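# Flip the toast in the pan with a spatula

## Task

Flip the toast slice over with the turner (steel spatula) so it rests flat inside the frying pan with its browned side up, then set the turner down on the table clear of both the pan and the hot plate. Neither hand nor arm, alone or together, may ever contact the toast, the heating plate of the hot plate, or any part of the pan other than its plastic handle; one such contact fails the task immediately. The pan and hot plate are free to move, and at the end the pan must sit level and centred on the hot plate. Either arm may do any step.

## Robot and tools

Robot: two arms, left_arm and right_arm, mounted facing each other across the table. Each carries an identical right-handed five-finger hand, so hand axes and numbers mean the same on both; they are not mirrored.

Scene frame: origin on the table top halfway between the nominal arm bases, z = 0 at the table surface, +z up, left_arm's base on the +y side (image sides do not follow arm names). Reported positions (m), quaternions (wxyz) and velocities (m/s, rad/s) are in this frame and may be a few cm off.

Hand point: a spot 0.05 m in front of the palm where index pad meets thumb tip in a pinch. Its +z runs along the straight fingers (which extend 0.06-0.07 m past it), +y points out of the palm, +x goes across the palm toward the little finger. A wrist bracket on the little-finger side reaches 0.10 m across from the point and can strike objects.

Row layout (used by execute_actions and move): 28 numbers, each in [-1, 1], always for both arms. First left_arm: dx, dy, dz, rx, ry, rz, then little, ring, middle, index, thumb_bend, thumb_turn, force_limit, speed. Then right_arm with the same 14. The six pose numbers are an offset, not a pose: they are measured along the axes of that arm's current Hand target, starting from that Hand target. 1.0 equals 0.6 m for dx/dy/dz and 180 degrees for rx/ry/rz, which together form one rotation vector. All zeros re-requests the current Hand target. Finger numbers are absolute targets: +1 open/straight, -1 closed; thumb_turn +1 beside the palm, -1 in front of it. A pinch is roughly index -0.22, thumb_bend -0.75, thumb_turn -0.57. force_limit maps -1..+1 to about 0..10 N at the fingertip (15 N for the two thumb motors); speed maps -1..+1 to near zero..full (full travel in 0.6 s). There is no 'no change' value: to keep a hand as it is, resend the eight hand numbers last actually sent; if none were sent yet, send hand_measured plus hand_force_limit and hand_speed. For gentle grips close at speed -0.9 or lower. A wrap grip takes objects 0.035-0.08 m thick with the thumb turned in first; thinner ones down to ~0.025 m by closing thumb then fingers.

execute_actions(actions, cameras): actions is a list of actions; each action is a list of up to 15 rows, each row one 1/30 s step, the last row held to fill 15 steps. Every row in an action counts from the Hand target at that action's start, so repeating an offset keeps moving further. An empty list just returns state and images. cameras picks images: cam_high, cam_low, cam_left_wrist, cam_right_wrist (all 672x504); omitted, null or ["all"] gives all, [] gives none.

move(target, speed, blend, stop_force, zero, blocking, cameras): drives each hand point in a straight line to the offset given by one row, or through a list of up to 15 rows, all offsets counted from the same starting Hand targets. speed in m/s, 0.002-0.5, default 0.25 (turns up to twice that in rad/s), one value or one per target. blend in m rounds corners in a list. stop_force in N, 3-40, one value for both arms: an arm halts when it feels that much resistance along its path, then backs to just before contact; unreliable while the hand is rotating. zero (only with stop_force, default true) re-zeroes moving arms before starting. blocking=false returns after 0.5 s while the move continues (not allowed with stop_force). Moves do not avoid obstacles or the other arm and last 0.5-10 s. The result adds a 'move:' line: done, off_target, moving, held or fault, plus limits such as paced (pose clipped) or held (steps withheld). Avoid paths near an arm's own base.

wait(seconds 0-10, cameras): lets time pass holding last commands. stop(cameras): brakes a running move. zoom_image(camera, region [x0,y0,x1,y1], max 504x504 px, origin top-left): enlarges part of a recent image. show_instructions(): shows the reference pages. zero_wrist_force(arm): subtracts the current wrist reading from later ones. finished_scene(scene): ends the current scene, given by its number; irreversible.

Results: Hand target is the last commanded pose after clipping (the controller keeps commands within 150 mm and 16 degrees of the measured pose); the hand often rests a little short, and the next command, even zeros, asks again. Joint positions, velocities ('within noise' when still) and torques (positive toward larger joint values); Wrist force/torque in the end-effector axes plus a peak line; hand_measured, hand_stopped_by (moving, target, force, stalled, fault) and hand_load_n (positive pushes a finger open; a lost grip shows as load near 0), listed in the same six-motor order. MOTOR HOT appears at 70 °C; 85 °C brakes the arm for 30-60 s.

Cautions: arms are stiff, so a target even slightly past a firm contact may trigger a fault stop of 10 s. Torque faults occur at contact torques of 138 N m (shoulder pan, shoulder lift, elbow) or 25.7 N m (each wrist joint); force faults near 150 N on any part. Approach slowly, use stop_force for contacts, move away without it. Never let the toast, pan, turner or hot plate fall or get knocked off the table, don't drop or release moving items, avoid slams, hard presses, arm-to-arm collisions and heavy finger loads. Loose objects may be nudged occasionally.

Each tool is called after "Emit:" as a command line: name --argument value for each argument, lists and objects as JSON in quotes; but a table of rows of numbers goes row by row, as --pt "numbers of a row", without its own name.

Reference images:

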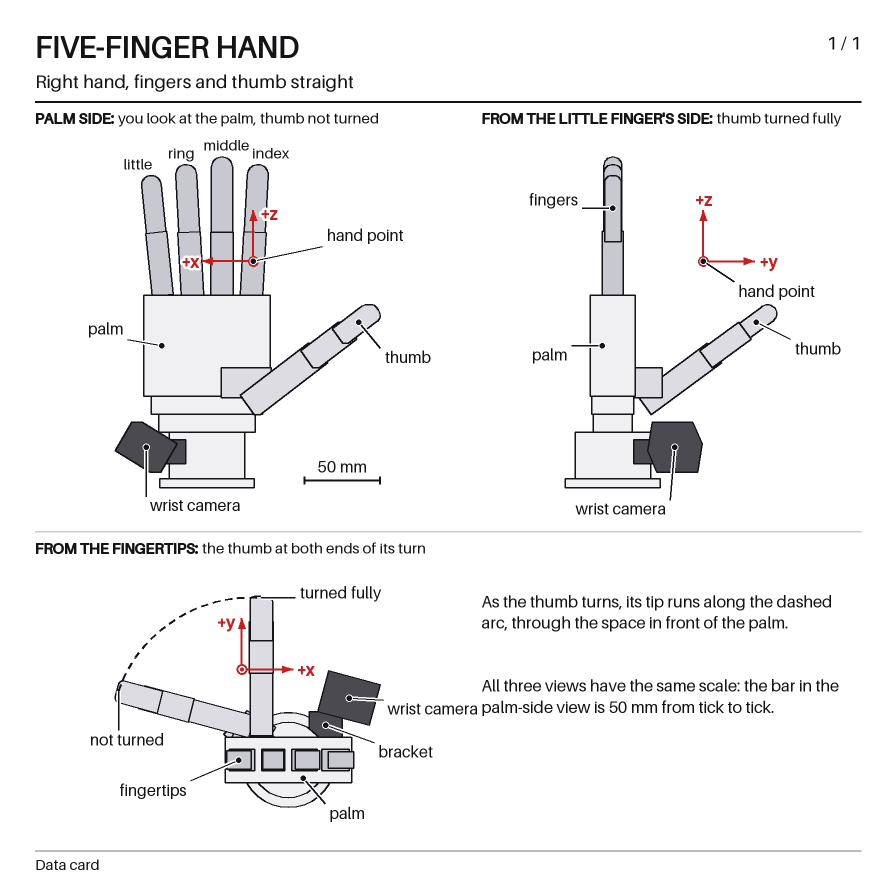

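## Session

Emit:
execute_actions --actions '[]'

Emit:
zoom_image --camera "cam_high" --region '[180, 170, 460, 380]'

Scene clock: 0.00 s.
left_arm: end_effector_position=(+0.2999, +0.5009, +0.4901) hand_measured=(+1.000, +1.000, +1.000, +1.000, +1.000, +1.000) hand_load_n=(+0.0, +0.0, +0.0, +0.0, +0.0, +0.0) hand_stopped_by=(target, target, target, target, target, target) hand_force_limit=0.00 hand_speed=-0.80 end_effector_quat_wxyz=(+0.019, +0.361, +0.932, -0.023) | right_arm: end_effector_position=(+0.1188, -0.2448, +0.4770) hand_measured=(+1.000, +1.000, +1.000, +1.000, +1.000, +1.000) hand_load_n=(+0.0, +0.0, +0.0, +0.0, +0.0, +0.0) hand_stopped_by=(target, target, target, target, target, target) hand_force_limit=0.00 hand_speed=-0.80 end_effector_quat_wxyz=(-0.006, -0.332, +0.943, -0.007)
Joint positions: left_arm=[0.556 -1.753 1.317 1.947 1.582 -1.885] | right_arm=[-1.21 -1.701 1.328 1.956 1.584 -1.908]
Joint velocities: within noise
Joint torques (N m): no reading
Wrist force (N): no reading
Wrist torque (N m): no reading
Wrist force, peak (N): no reading
Hand target: left_arm +0.2999, +0.5009, +0.4901; +0.019, +0.361, +0.932, -0.023 | right_arm +0.1188, -0.2448, +0.4770; -0.006, -0.332, +0.943, -0.007

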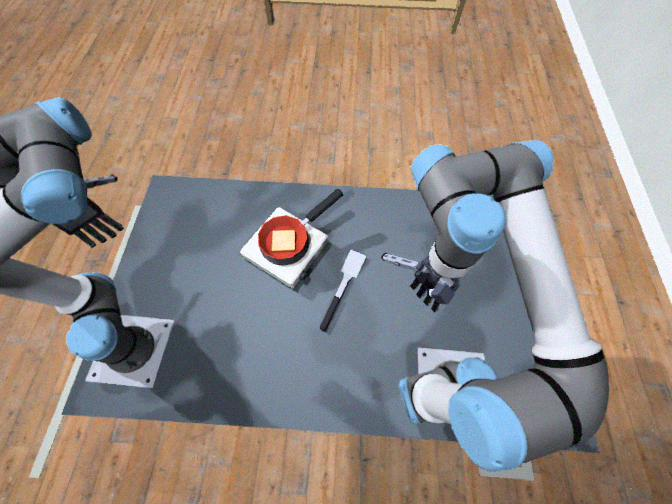

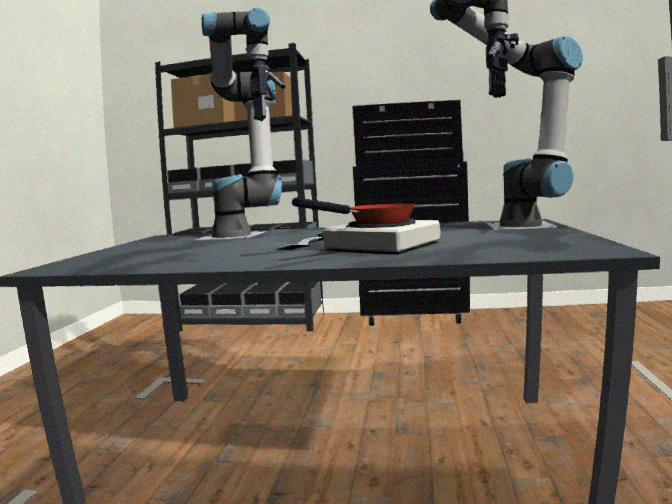

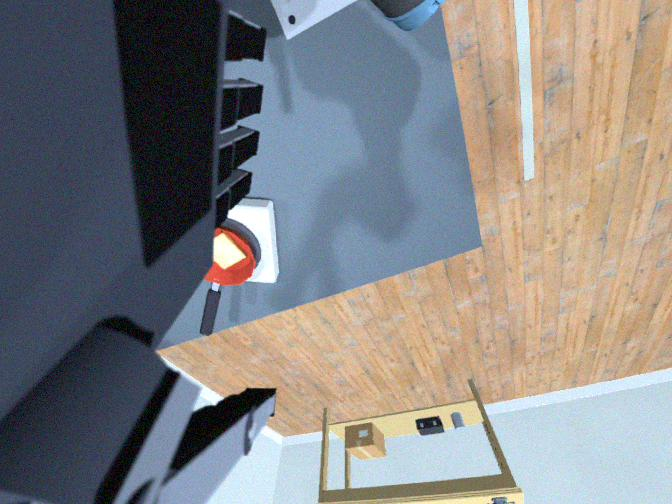

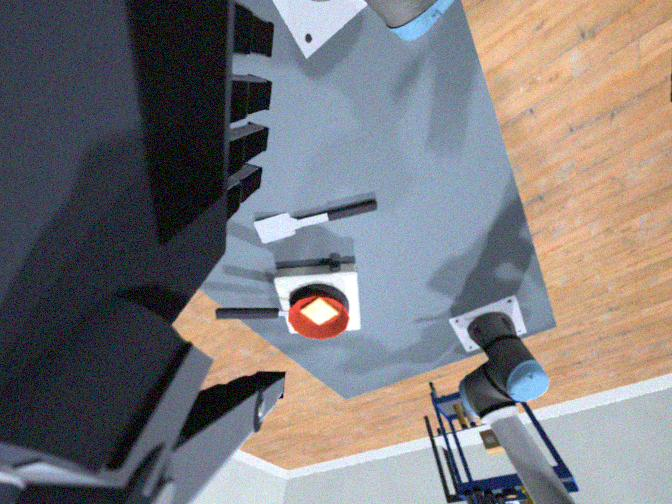

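Scaled by 1.800.

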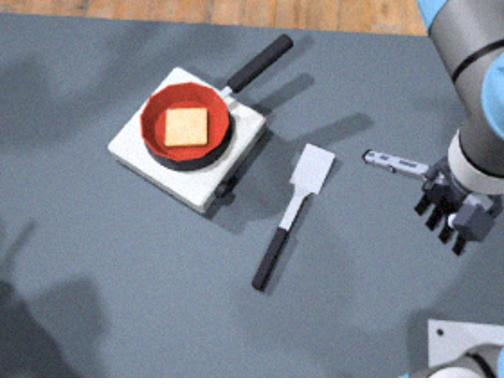

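Emit:
move --target '[0,0,0,0,0,0,1,1,1,1,1,1,0,-0.8,-0.2864,-0.2100,0.4592,0,0,0,-1,-1,-1,-1,1,1,0.3,0]' --speed 0.2

Emit:
zoom_image --camera "cam_high" --region '[230, 190, 430, 350]'

Emit:
zoom_image --camera "cam_low" --region '[280, 150, 460, 270]'

Scene clock: 33.60 s.
left_arm: end_effector_position=(+0.2999, +0.5009, +0.4901) hand_measured=(+1.000, +1.000, +1.000, +1.000, +1.000, +1.000) hand_load_n=(+0.0, +0.0, +0.0, +0.0, +0.0, +0.0) hand_stopped_by=(target, target, target, target, target, target) hand_force_limit=0.00 hand_speed=-0.80 end_effector_quat_wxyz=(+0.019, +0.361, +0.932, -0.023) | right_arm: end_effector_position=(+0.3298, -0.2399, +0.2001) hand_measured=(-1.000, -1.000, -1.000, -1.000, +1.000, +1.000) hand_load_n=(+0.0, +0.0, +0.0, +0.0, +0.0, +0.0) hand_stopped_by=(target, target, target, target, target, target) hand_force_limit=0.30 hand_speed=0.00 end_effector_quat_wxyz=(-0.006, -0.332, +0.943, -0.007)
Joint positions: left_arm=[0.556 -1.753 1.317 1.947 1.582 -1.885] | right_arm=[-1.373 -1.283 1.593 1.27 1.586 -2.071]
Joint velocities: within noise
Joint torques (N m): left_arm=[-0.6 -6.32 -16.49 1.93 0.23 0.12] | right_arm=[-10.87 -17.86 -32.4 0.81 -1.68 -2.87]
Wrist force (N): left_arm=[0.0 0.2 -0.3] | right_arm=[0.1 0.2 -0.2]
Wrist torque (N m): left_arm=[0.04 0.01 0.01] | right_arm=[0.07 0.00 0.03]
Wrist force, peak (N): left_arm=[-0.3 0.3 -0.6] | right_arm=[0.7 0.5 -0.9]
Hand target: left_arm +0.2999, +0.5009, +0.4901; +0.019, +0.361, +0.932, -0.023 | right_arm +0.3299, -0.2399, +0.2000; -0.006, -0.332, +0.943, -0.007
Off the commanded pose: left_arm 0.000 m, 0 deg | right_arm 0.000 m, 0 deg.
move: done

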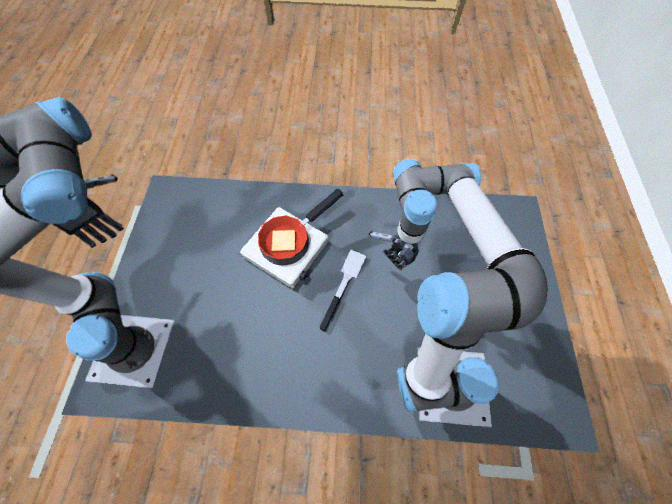

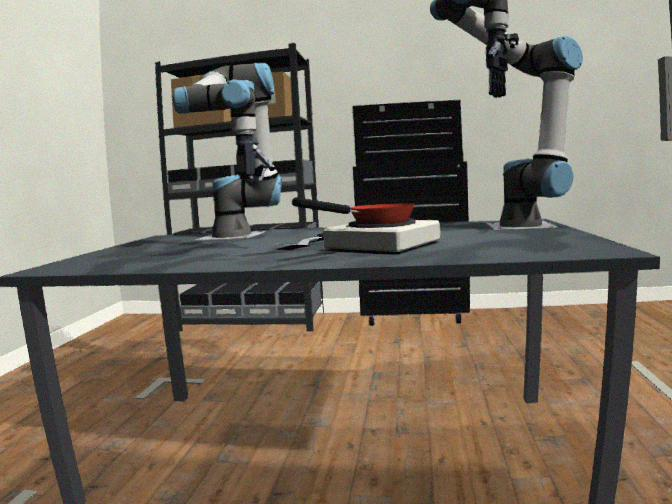

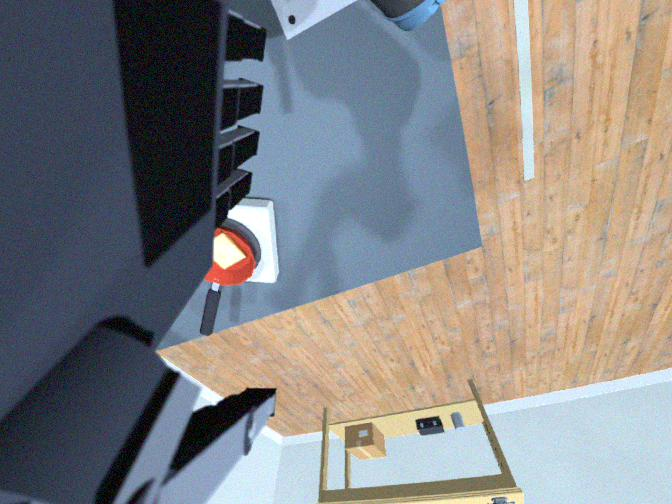

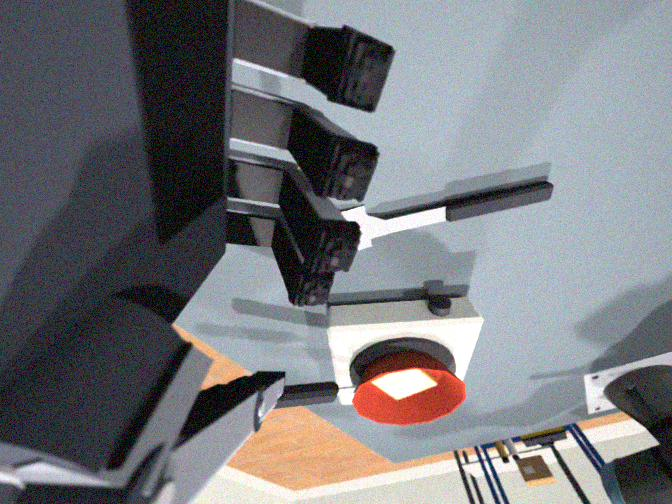

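Scaled by 2.520.

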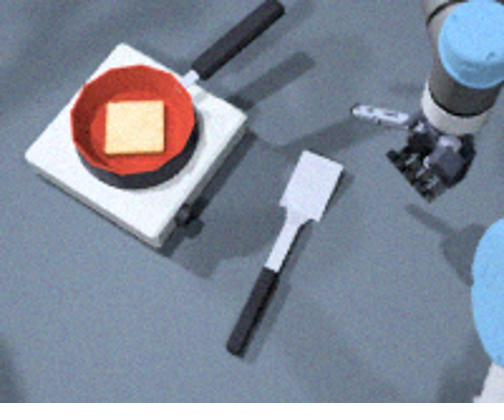

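Scaled by 2.800.

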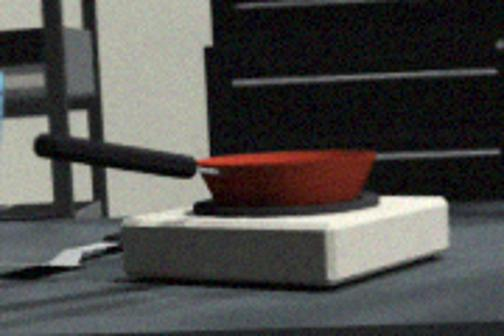

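Emit:
move --target '[-0.5417,-0.8292,0.4530,0.3754,-0.0362,-0.0800,0.5,0.5,0.5,0.5,0.2,-1,0,0,-0.1777,0.0587,0.2300,0,0,0,-1,-1,-1,-1,-0.6,-1,0.3,0]' --speed 0.2

Emit:
zoom_image --camera "cam_high" --region '[230, 190, 430, 350]'

Scene clock: 75.03 s.
left_arm: end_effector_position=(+0.2096, -0.1003, +0.2505) hand_measured=(+0.500, +0.500, +0.500, +0.500, +0.200, -1.000) hand_load_n=(+0.0, -0.5, +0.0, +0.0, +0.0, +0.0) hand_stopped_by=(target, target, target, target, target, target) hand_force_limit=0.00 hand_speed=0.00 end_effector_quat_wxyz=(-0.137, +0.196, +0.795, -0.557) | right_arm: end_effector_position=(+0.3900, -0.1480, +0.0600) hand_measured=(-1.000, -1.000, -1.000, -1.000, -0.352, -0.756) hand_load_n=(+0.0, +0.0, +0.0, -4.0, +10.0, +8.0) hand_stopped_by=(target, target, target, target, force, force) hand_force_limit=0.30 hand_speed=0.00 end_effector_quat_wxyz=(-0.006, -0.332, +0.943, -0.007)
Joint positions: left_arm=[0.28 -1.131 1.297 0.286 2.244 -2.847] | right_arm=[-1.208 -0.925 1.436 1.072 1.584 -1.906]
Joint velocities: within noise
Joint torques (N m): left_arm=[-6.63 -27.92 -8.56 -2.49 -2.33 -3.02] | right_arm=[9 -30.47 -30.78 0.78 -0.88 2.42]
Wrist force (N): left_arm=[-0.3 -0.9 0.9] | right_arm=[0.1 -0.1 -0.1]
Wrist torque (N m): left_arm=[-0.47 0.07 0.16] | right_arm=[0.02 -0.02 0.02]
Wrist force, peak (N): left_arm=[-0.7 -0.4 1.9] | right_arm=[0.5 0.5 -0.4]
Hand target: left_arm +0.2096, -0.1003, +0.2505; -0.137, +0.196, +0.795, -0.557 | right_arm +0.3900, -0.1480, +0.0600; -0.006, -0.332, +0.943, -0.007
Off the commanded pose: left_arm 0.000 m, 0 deg | right_arm 0.000 m, 0 deg.
move: done

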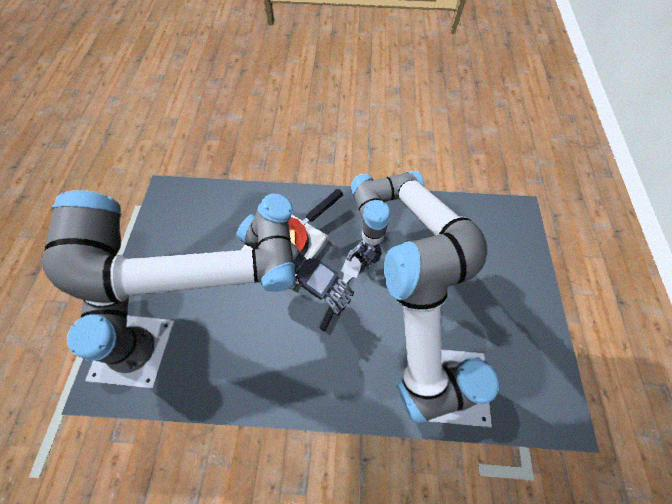

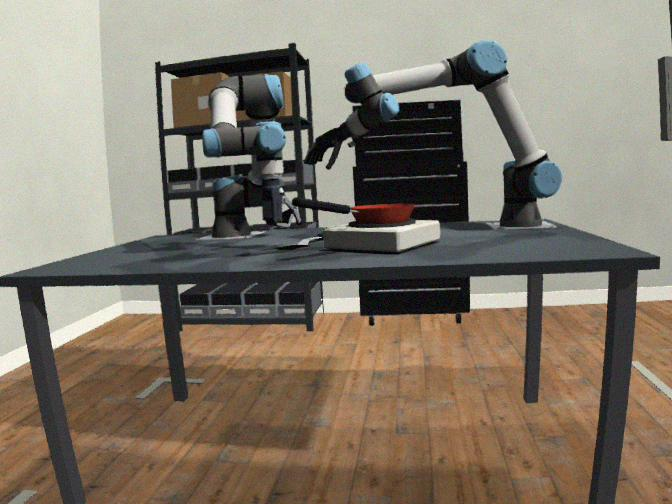

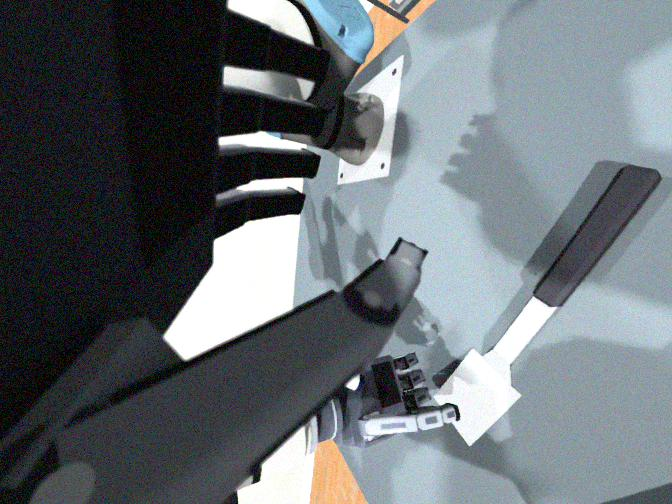

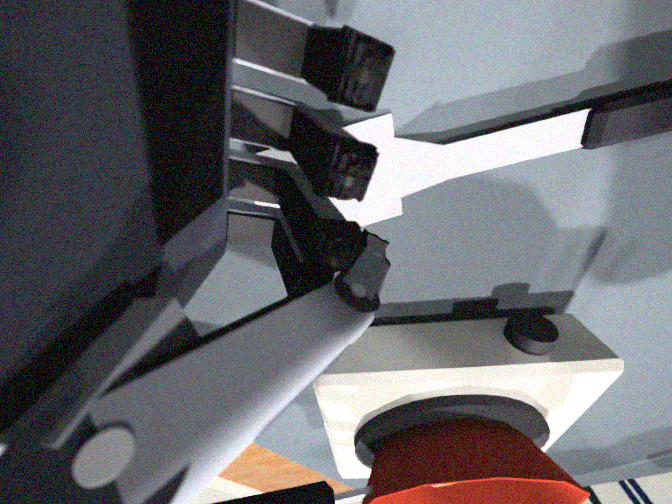

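Scaled by 2.520.

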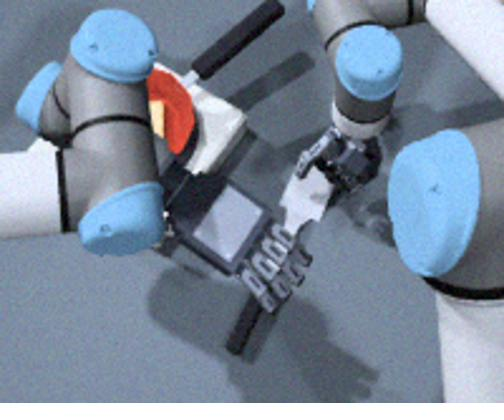

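Emit:
move --target '[0,0,0,0,0,0,0.5,0.5,0.5,0.5,0.2,-1,0,0,-0.025,-0.017,0.1,0,0,0,-1,-1,-1,-1,-0.6,-1,0.3,0]' --speed 0.03 --stop_force 9

Emit:
zoom_image --camera "cam_left_wrist" --region '[380, 120, 672, 480]'

Emit:
zoom_image --camera "cam_low" --region '[240, 150, 380, 270]'

Scene clock: 94.37 s.
left_arm: end_effector_position=(+0.2096, -0.1003, +0.2505) hand_measured=(+0.500, +0.500, +0.500, +0.500, +0.200, -1.000) hand_load_n=(+0.0, +0.0, +0.0, +0.0, +0.0, +0.0) hand_stopped_by=(target, target, target, target, target, target) hand_force_limit=0.00 hand_speed=0.00 end_effector_quat_wxyz=(-0.137, +0.196, +0.795, -0.557) | right_arm: end_effector_position=(+0.4069, -0.1476, +0.0024) hand_measured=(-1.000, -1.000, -1.000, -1.000, -0.352, -0.756) hand_load_n=(+0.0, +0.0, +0.0, -4.5, +10.0, +7.5) hand_stopped_by=(target, target, target, target, force, force) hand_force_limit=0.30 hand_speed=0.00 end_effector_quat_wxyz=(-0.006, -0.332, +0.943, -0.007)
Joint positions: left_arm=[0.28 -1.131 1.297 0.286 2.244 -2.847] | right_arm=[-1.218 -0.823 1.423 0.982 1.584 -1.917]
Joint velocities: within noise
Joint torques (N m): left_arm=[-6.46 -31.31 -9.47 -2.38 -2.25 -2.76] | right_arm=[9.06 -55.47 -0.43 3.56 2.04 2.43]
Wrist force (N): left_arm=[-0.3 -0.7 0.8] | right_arm=[-0.1 -0.6 -5.6]
Wrist torque (N m): left_arm=[-0.44 0.08 0.16] | right_arm=[0.13 0.02 -0.02]
Wrist force, peak (N): left_arm=[-0.5 -1.2 1.1] | right_arm=[8.1 2.4 -35.4]
Hand target: left_arm +0.2096, -0.1003, +0.2505; -0.137, +0.196, +0.795, -0.557 | right_arm +0.4069, -0.1475, +0.0024; -0.006, -0.332, +0.943, -0.007 (not the last commanded pose)
Off the commanded pose: left_arm 0.000 m, 0 deg | right_arm 0.003 m, 0 deg.
move: contact (right_arm)

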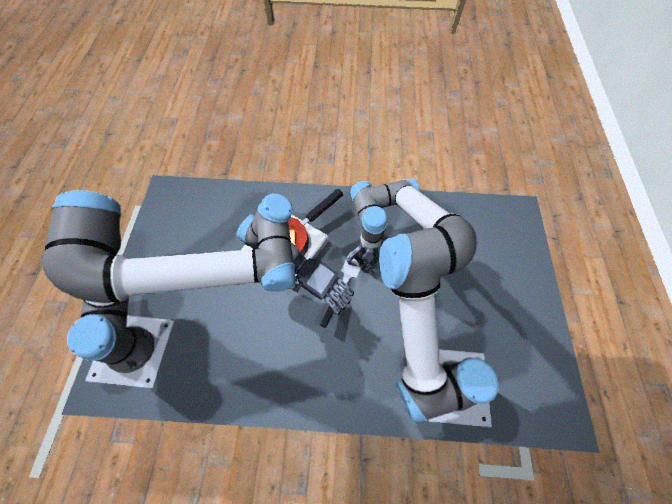

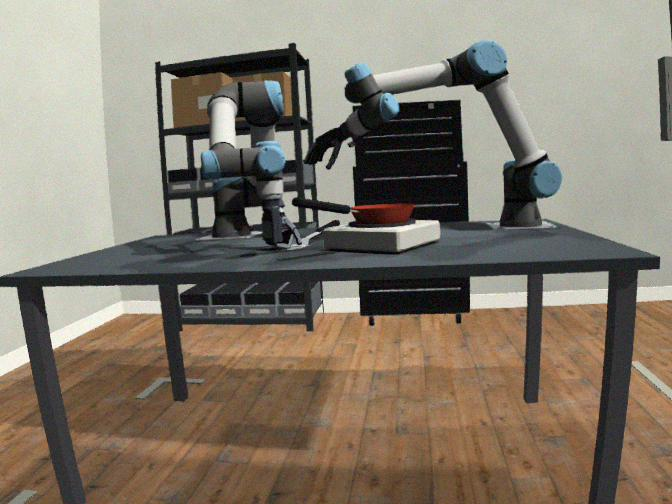

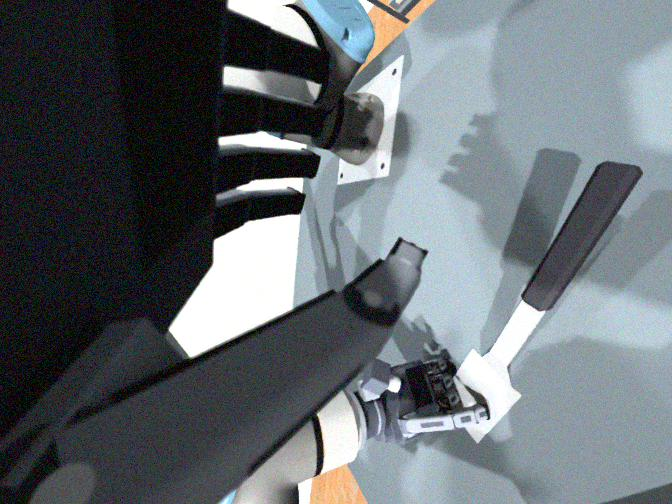

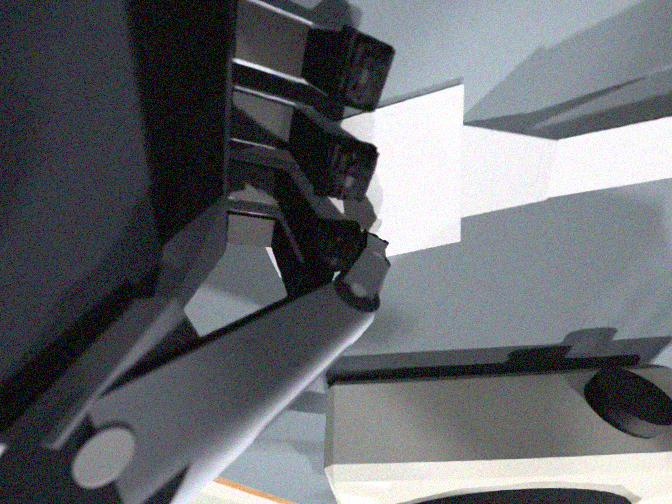

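Scaled by 1.400.

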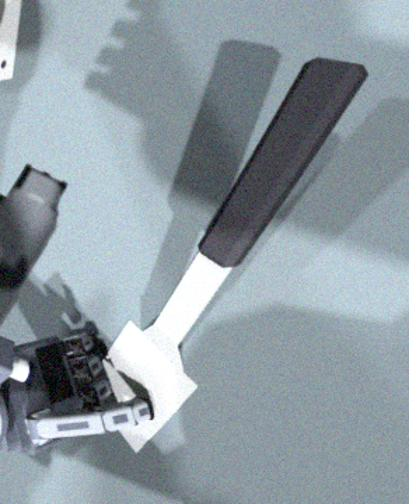

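Scaled by 3.600.

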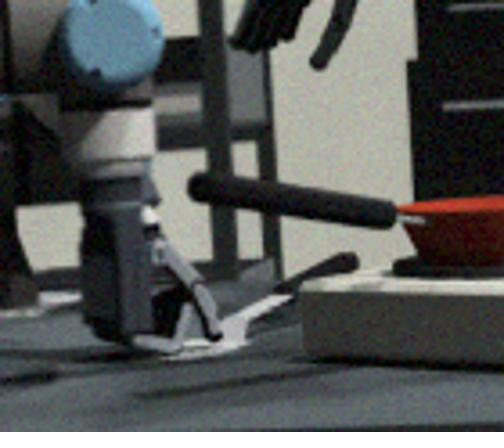

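Emit:
move --pt "-0.0333 0.2463 0.0562 0 0 0 0.5 0.5 0.5 0.5 0.2 -1 0 0 0 0 0 0 0 0 -1 -1 -1 -1 -0.6 -1 0.3 0" --speed 0.1 --stop_force 8

Emit:
zoom_image --camera "cam_high" --region '[270, 220, 400, 340]'

Scene clock: 108.43 s.
left_arm: end_effector_position=(+0.2360, -0.0931, +0.1001) hand_measured=(+0.500, +0.500, +0.500, +0.500, +0.200, -1.000) hand_load_n=(+0.0, +0.0, +0.0, +0.0, +0.0, +0.0) hand_stopped_by=(target, target, target, target, target, target) hand_force_limit=0.00 hand_speed=0.00 end_effector_quat_wxyz=(-0.137, +0.196, +0.795, -0.557) | right_arm: end_effector_position=(+0.4069, -0.1475, +0.0024) hand_measured=(-1.000, -1.000, -1.000, -1.000, -0.352, -0.756) hand_load_n=(+0.0, +0.0, +0.0, -4.5, +10.0, +7.5) hand_stopped_by=(target, target, target, target, force, force) hand_force_limit=0.30 hand_speed=0.00 end_effector_quat_wxyz=(-0.006, -0.332, +0.943, -0.007)
Joint positions: left_arm=[0.332 -0.993 1.492 -0.028 2.291 -2.817] | right_arm=[-1.218 -0.823 1.423 0.982 1.584 -1.917]
Joint velocities: within noise
Joint torques (N m): left_arm=[9.25 -29.47 -6.67 -2.49 3.2 2.36] | right_arm=[7.66 -55.17 -12.82 1.57 1.92 2.37]
Wrist force (N): left_arm=[-0.2 -0.9 1.3] | right_arm=[0.3 -0.2 -5.6]
Wrist torque (N m): left_arm=[-0.47 0.07 0.17] | right_arm=[0.17 0.00 0.01]
Wrist force, peak (N): left_arm=[-0.6 -1.5 0.7] | right_arm=[0.4 -0.4 -5.9]
Hand target: left_arm +0.2360, -0.0931, +0.1001; -0.137, +0.196, +0.795, -0.557 | right_arm +0.4069, -0.1475, +0.0024; -0.006, -0.332, +0.943, -0.007
Off the commanded pose: left_arm 0.000 m, 0 deg | right_arm 0.000 m, 0 deg.
move: done

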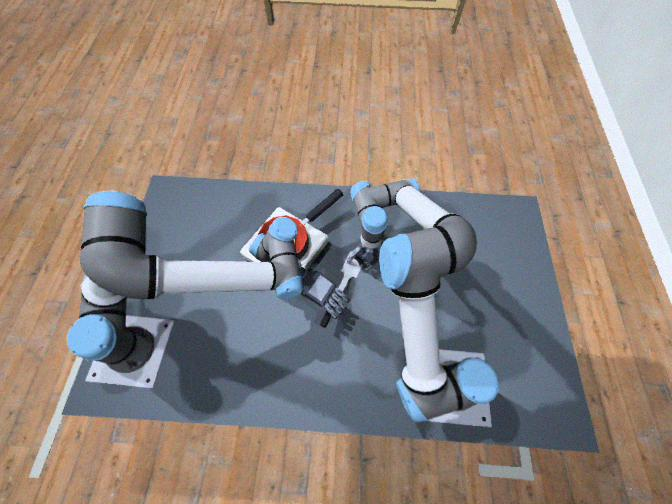

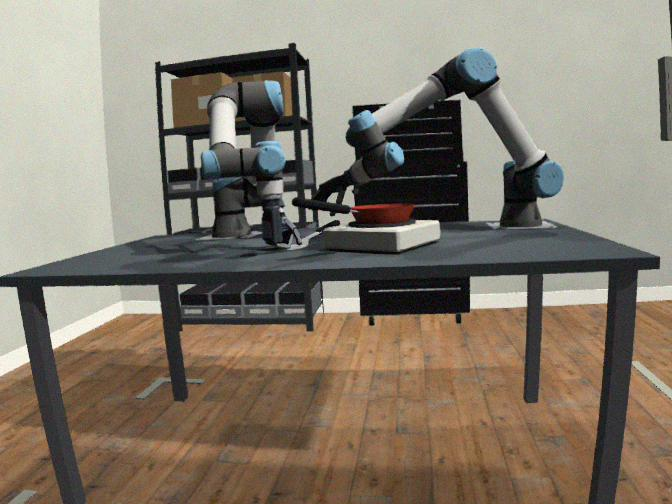

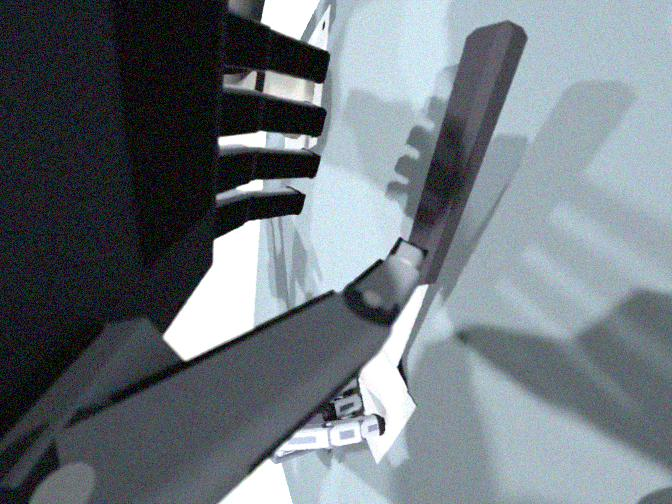

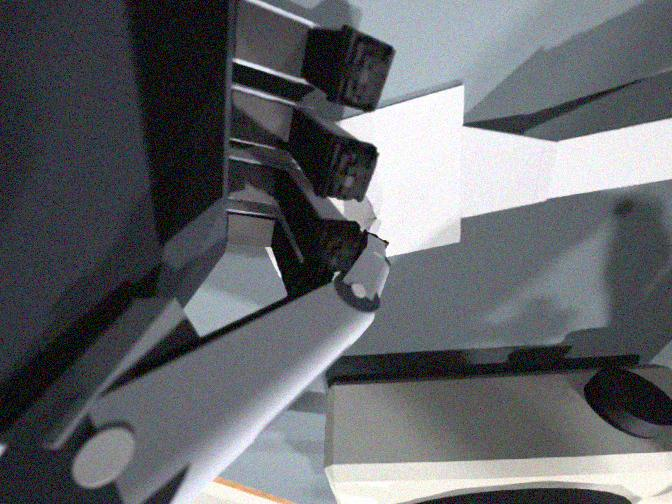

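Scaled by 3.877.

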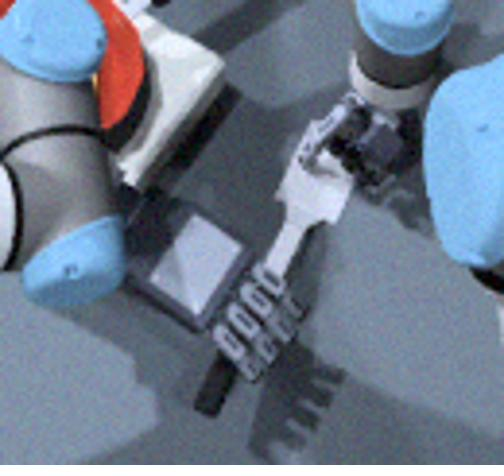

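Emit:
move --target '[0,0.1002,0.0363,0,0,0,0.5,0.5,0.5,0.5,0.2,-1,0,0,0,0,0,0,0,0,-1,-1,-1,-1,-0.6,-1,0.3,0]' --speed 0.04 --stop_force 6

Emit:
zoom_image --camera "cam_high" --region '[270, 220, 400, 340]'

Emit:
zoom_image --camera "cam_low" --region '[240, 110, 460, 270]'

Scene clock: 119.67 s.
left_arm: end_effector_position=(+0.2361, -0.0930, +0.0361) hand_measured=(+0.500, +0.500, +0.500, +0.500, +0.200, -1.000) hand_load_n=(+0.0, +0.0, +0.0, +0.0, +0.0, +0.0) hand_stopped_by=(target, target, target, target, target, target) hand_force_limit=0.00 hand_speed=0.00 end_effector_quat_wxyz=(-0.137, +0.196, +0.795, -0.557) | right_arm: end_effector_position=(+0.4069, -0.1475, +0.0024) hand_measured=(-1.000, -1.000, -1.000, -1.000, -0.352, -0.756) hand_load_n=(+0.0, +0.0, +0.0, -5.0, +10.0, +7.5) hand_stopped_by=(target, target, target, target, force, force) hand_force_limit=0.30 hand_speed=0.00 end_effector_quat_wxyz=(-0.006, -0.332, +0.943, -0.007)
Joint positions: left_arm=[0.332 -0.912 1.545 -0.161 2.291 -2.817] | right_arm=[-1.218 -0.823 1.423 0.982 1.584 -1.917]
Joint velocities: within noise
Joint torques (N m): left_arm=[8.33 -31.94 -4.21 -2.36 2.24 -2.54] | right_arm=[6.9 -55.22 -25.04 0.38 1.82 2.27]
Wrist force (N): left_arm=[-0.6 -0.6 1.2] | right_arm=[0.2 -0.2 -5.5]
Wrist torque (N m): left_arm=[-0.44 0.13 0.14] | right_arm=[0.16 0.01 0.00]
Wrist force, peak (N): left_arm=[-0.4 -0.7 1.5] | right_arm=[0.2 -0.2 -5.9]
Hand target: left_arm +0.2361, -0.0930, +0.0361; -0.137, +0.196, +0.795, -0.557 | right_arm +0.4069, -0.1475, +0.0024; -0.006, -0.332, +0.943, -0.007
Off the commanded pose: left_arm 0.000 m, 0 deg | right_arm 0.000 m, 0 deg.
move: done

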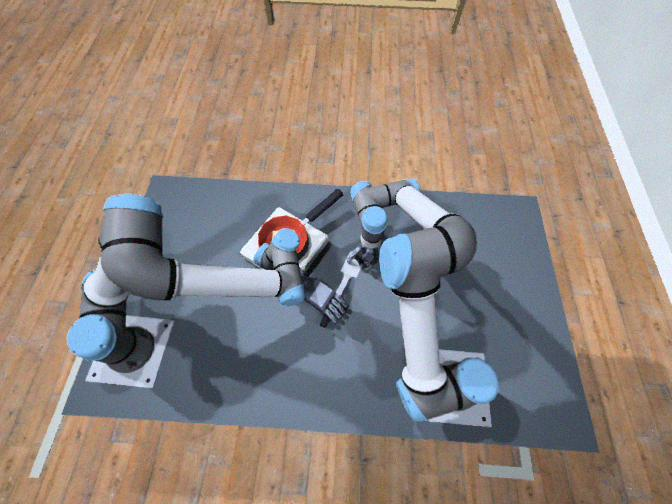

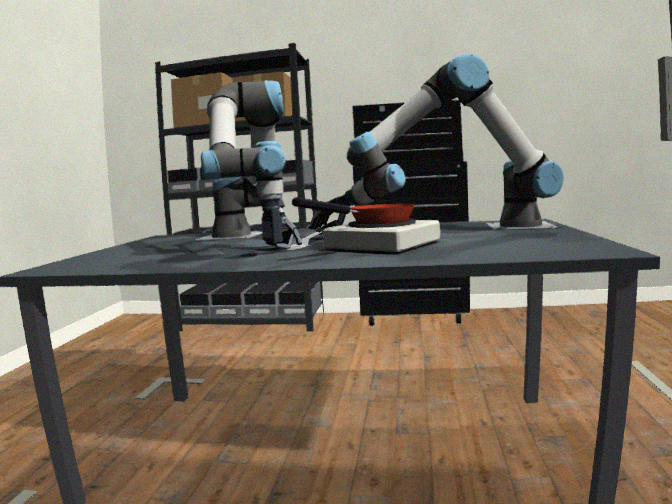

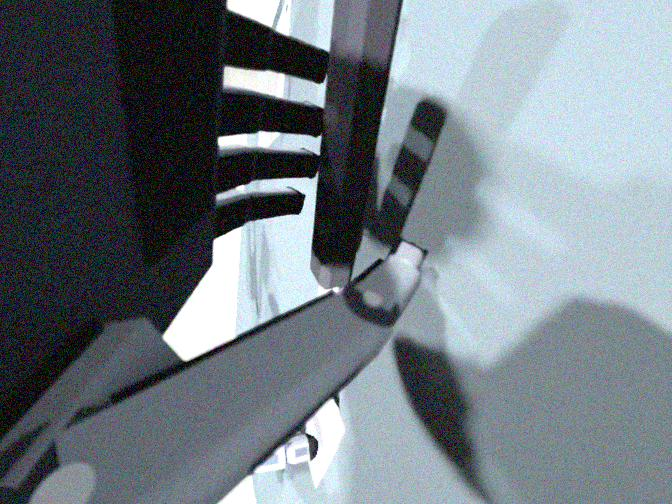

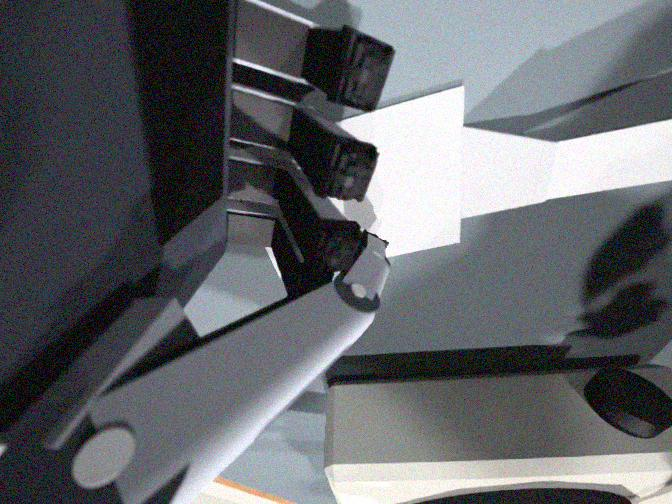

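Scaled by 3.877.

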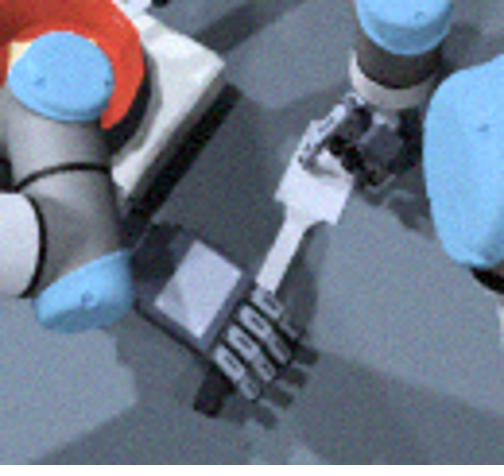

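Scaled by 2.291.

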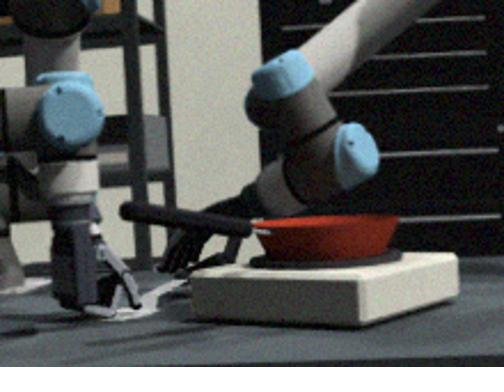

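Emit:
move --target '[0,0,0,0,0,0,0,0,0,0,0.2,-1,-0.6,-0.6,0,0,0,0,0,0,-1,-1,-1,-1,-0.6,-1,0.3,0]' --cameras '[]'

Emit:
move --target '[0,0,0,0,0,0,-0.3,-0.3,-0.3,-0.3,0.2,-1,-0.6,-0.7,0,0,0,0,0,0,-1,-1,-1,-1,-0.6,-1,0.3,0]' --cameras '["cam_high","cam_left_wrist","cam_right_wrist"]'

Emit:
zoom_image --camera "cam_high" --region '[270, 220, 400, 340]'

Scene clock: 126.77 s.
left_arm: end_effector_position=(+0.2361, -0.0930, +0.0361) hand_measured=(+0.000, +0.000, +0.000, +0.000, +0.200, -1.000) hand_load_n=(+0.0, +0.0, +0.0, +0.0, +0.0, +0.0) hand_stopped_by=(target, target, target, target, target, target) hand_force_limit=-0.60 hand_speed=-0.60 end_effector_quat_wxyz=(-0.137, +0.196, +0.795, -0.557) | right_arm: end_effector_position=(+0.4069, -0.1475, +0.0024) hand_measured=(-1.000, -1.000, -1.000, -1.000, -0.352, -0.756) hand_load_n=(+0.0, +0.0, +0.0, -4.5, +10.0, +7.5) hand_stopped_by=(target, target, target, target, force, force) hand_force_limit=0.30 hand_speed=0.00 end_effector_quat_wxyz=(-0.006, -0.332, +0.943, -0.007)
Joint positions: left_arm=[0.332 -0.912 1.545 -0.161 2.291 -2.817] | right_arm=[-1.218 -0.823 1.423 0.982 1.584 -1.917]
Joint velocities: within noise
Joint torques (N m): left_arm=[5.63 -31.81 -8.4 -2.01 -2.21 -2.65] | right_arm=[6.47 -54.86 -26.07 0.35 1.64 2.29]
Wrist force (N): left_arm=[-0.5 -0.8 1.1] | right_arm=[0.2 -0.3 -5.8]
Wrist torque (N m): left_arm=[-0.46 0.13 0.14] | right_arm=[0.19 0.03 0.01]
Wrist force, peak (N): left_arm=[-0.2 -1.0 1.5] | right_arm=[0.5 -0.3 -5.9]
Hand target: left_arm +0.2361, -0.0930, +0.0361; -0.137, +0.196, +0.795, -0.557 | right_arm +0.4069, -0.1475, +0.0024; -0.006, -0.332, +0.943, -0.007
Off the commanded pose: left_arm 0.000 m, 0 deg | right_arm 0.000 m, 0 deg.
move: done
No camera images: "cameras" was empty.

Scene clock: 127.63 s.
left_arm: end_effector_position=(+0.2361, -0.0930, +0.0361) hand_measured=(-0.300, -0.280, -0.248, -0.264, +0.202, -1.000) hand_load_n=(+0.5, +4.0, +0.0, +1.0, +5.5, +0.0) hand_stopped_by=(target, force, force, force, target, target) hand_force_limit=-0.60 hand_speed=-0.70 end_effector_quat_wxyz=(-0.137, +0.196, +0.795, -0.557) | right_arm: end_effector_position=(+0.4069, -0.1475, +0.0024) hand_measured=(-1.000, -1.000, -1.000, -1.000, -0.352, -0.756) hand_load_n=(+0.0, +0.0, -0.5, -4.5, +10.0, +7.5) hand_stopped_by=(target, target, target, target, force, force) hand_force_limit=0.30 hand_speed=0.00 end_effector_quat_wxyz=(-0.006, -0.332, +0.943, -0.007)
Joint positions: left_arm=[0.332 -0.912 1.545 -0.161 2.291 -2.817] | right_arm=[-1.218 -0.823 1.423 0.982 1.584 -1.917]
Joint velocities: within noise
Joint torques (N m): left_arm=[5.5 -32.56 -8.67 -1.94 -1.97 -2.61] | right_arm=[6.05 -54.27 -25.58 0.4 1.67 2.27]
Wrist force (N): left_arm=[-0.3 1.1 1.0] | right_arm=[0.4 -0.3 -7.1]
Wrist torque (N m): left_arm=[-0.41 0.02 0.16] | right_arm=[0.21 0.04 0.01]
Wrist force, peak (N): left_arm=[-0.6 0.6 1.8] | right_arm=[0.6 -0.4 -7.3]
Hand target: left_arm +0.2361, -0.0930, +0.0361; -0.137, +0.196, +0.795, -0.557 | right_arm +0.4069, -0.1475, +0.0024; -0.006, -0.332, +0.943, -0.007
Off the commanded pose: left_arm 0.000 m, 0 deg | right_arm 0.000 m, 0 deg.
move: done
Images, in order (width x height): cam_high 672x504, cam_left_wrist 672x504, cam_right_wrist 672x504.

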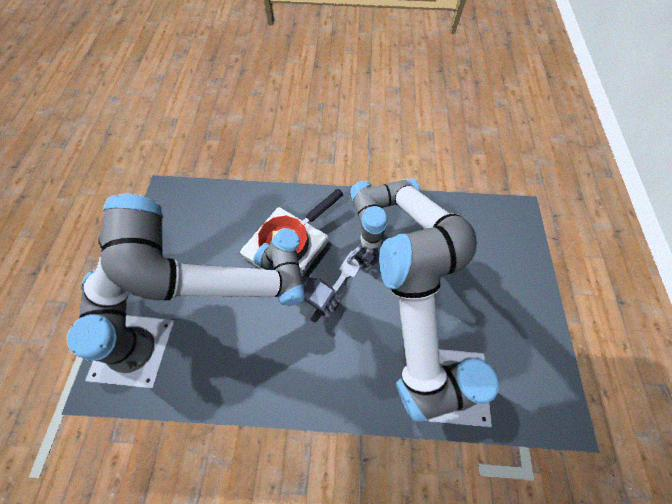

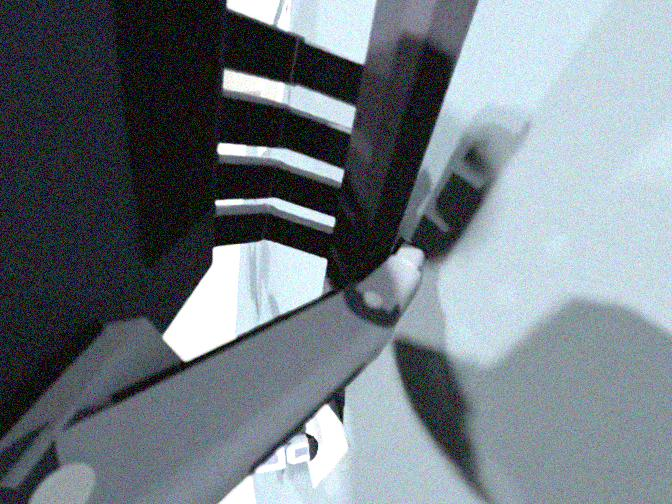

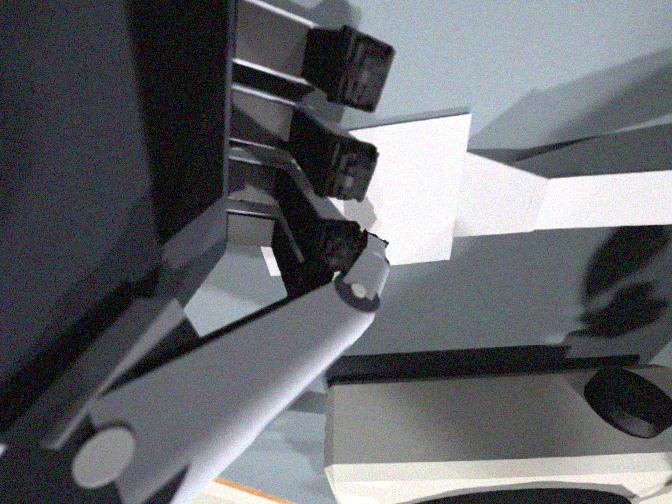

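Scaled by 3.877.

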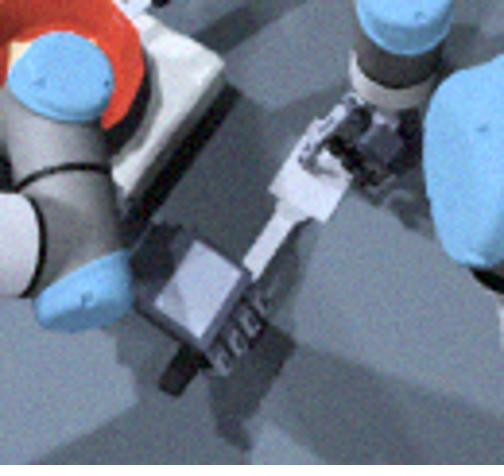

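Emit:
move --target '[0,0,0,0,0,0,-0.6,-0.6,-0.6,-0.6,0.2,-1,0,-0.7,0,0,0,0,0,0,-1,-1,-1,-1,-0.6,-1,0.3,0]' --cameras '["cam_high","cam_left_wrist","cam_right_wrist"]'

Emit:
zoom_image --camera "cam_high" --region '[270, 220, 400, 340]'

Scene clock: 132.07 s.
left_arm: end_effector_position=(+0.2361, -0.0930, +0.0361) hand_measured=(-0.396, -0.328, -0.296, -0.296, +0.206, -1.000) hand_load_n=(+9.5, +2.0, +1.0, +0.0, +14.5, +0.5) hand_stopped_by=(force, force, force, force, target, target) hand_force_limit=0.00 hand_speed=-0.70 end_effector_quat_wxyz=(-0.137, +0.196, +0.795, -0.557) | right_arm: end_effector_position=(+0.4069, -0.1475, +0.0024) hand_measured=(-1.000, -1.000, -1.000, -1.000, -0.352, -0.756) hand_load_n=(+0.0, +0.0, -1.0, -5.0, +10.0, +7.5) hand_stopped_by=(target, target, target, target, force, force) hand_force_limit=0.30 hand_speed=0.00 end_effector_quat_wxyz=(-0.006, -0.332, +0.943, -0.007)
Joint positions: left_arm=[0.332 -0.912 1.545 -0.161 2.291 -2.817] | right_arm=[-1.218 -0.823 1.423 0.982 1.584 -1.917]
Joint velocities: within noise
Joint torques (N m): left_arm=[2.14 -41.79 -12.19 -1.82 0.95 -2.4] | right_arm=[5.78 -49.19 -26.06 0.3 1.55 2.37]
Wrist force (N): left_arm=[0.4 1.6 -0.6] | right_arm=[1.6 -1.1 -10.9]
Wrist torque (N m): left_arm=[-0.48 -0.31 0.01] | right_arm=[0.32 0.05 0.06]
Wrist force, peak (N): left_arm=[0.3 2.1 -0.2] | right_arm=[1.7 -1.0 -11.3]
Hand target: left_arm +0.2361, -0.0930, +0.0361; -0.137, +0.196, +0.795, -0.557 | right_arm +0.4069, -0.1475, +0.0024; -0.006, -0.332, +0.943, -0.007
Off the commanded pose: left_arm 0.000 m, 0 deg | right_arm 0.000 m, 0 deg.
move: done
Images, in order (width x height): cam_high 672x504, cam_left_wrist 672x504, cam_right_wrist 672x504.

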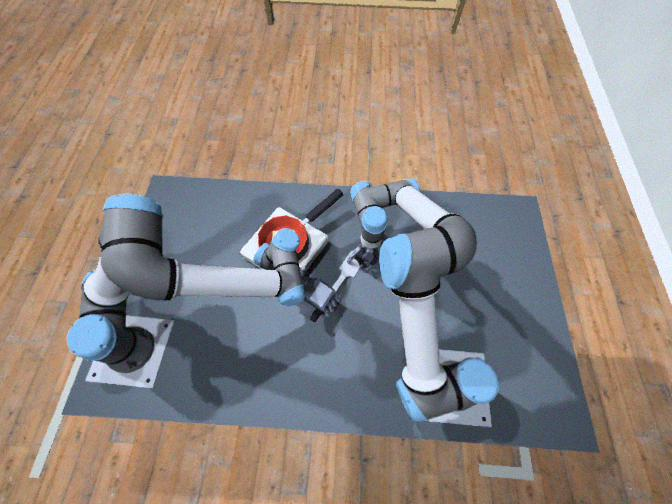

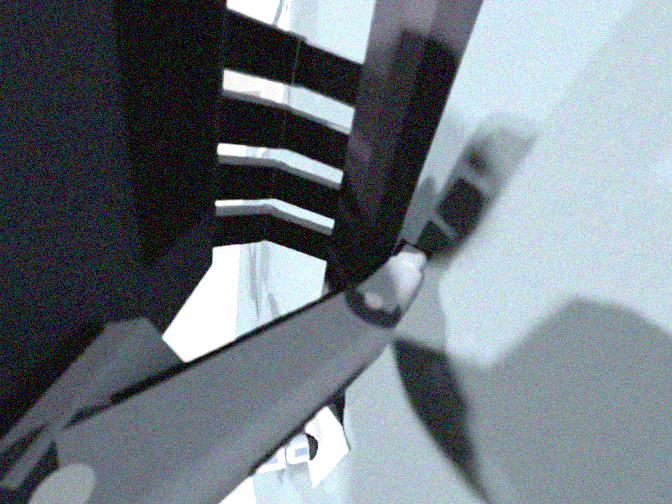

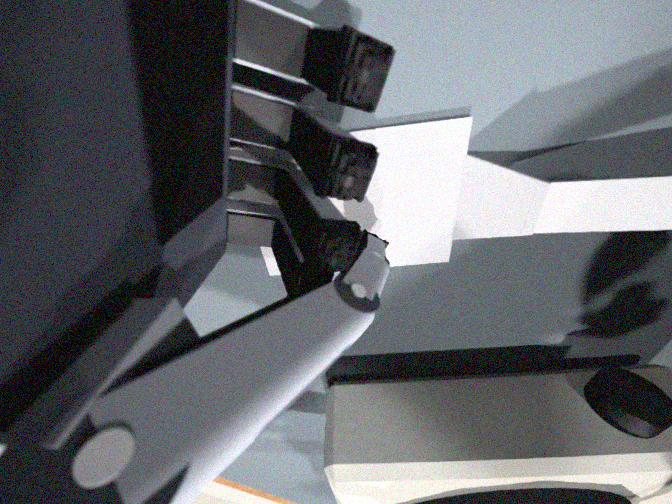

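Scaled by 3.877.

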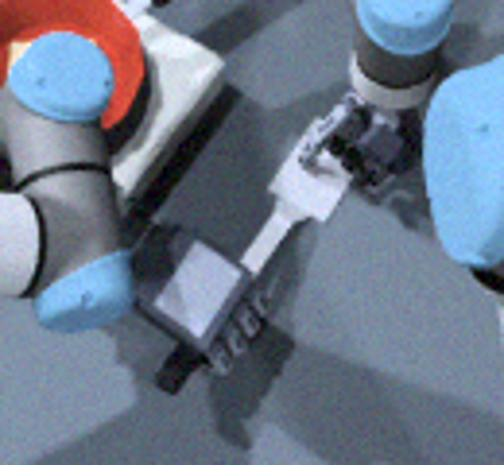

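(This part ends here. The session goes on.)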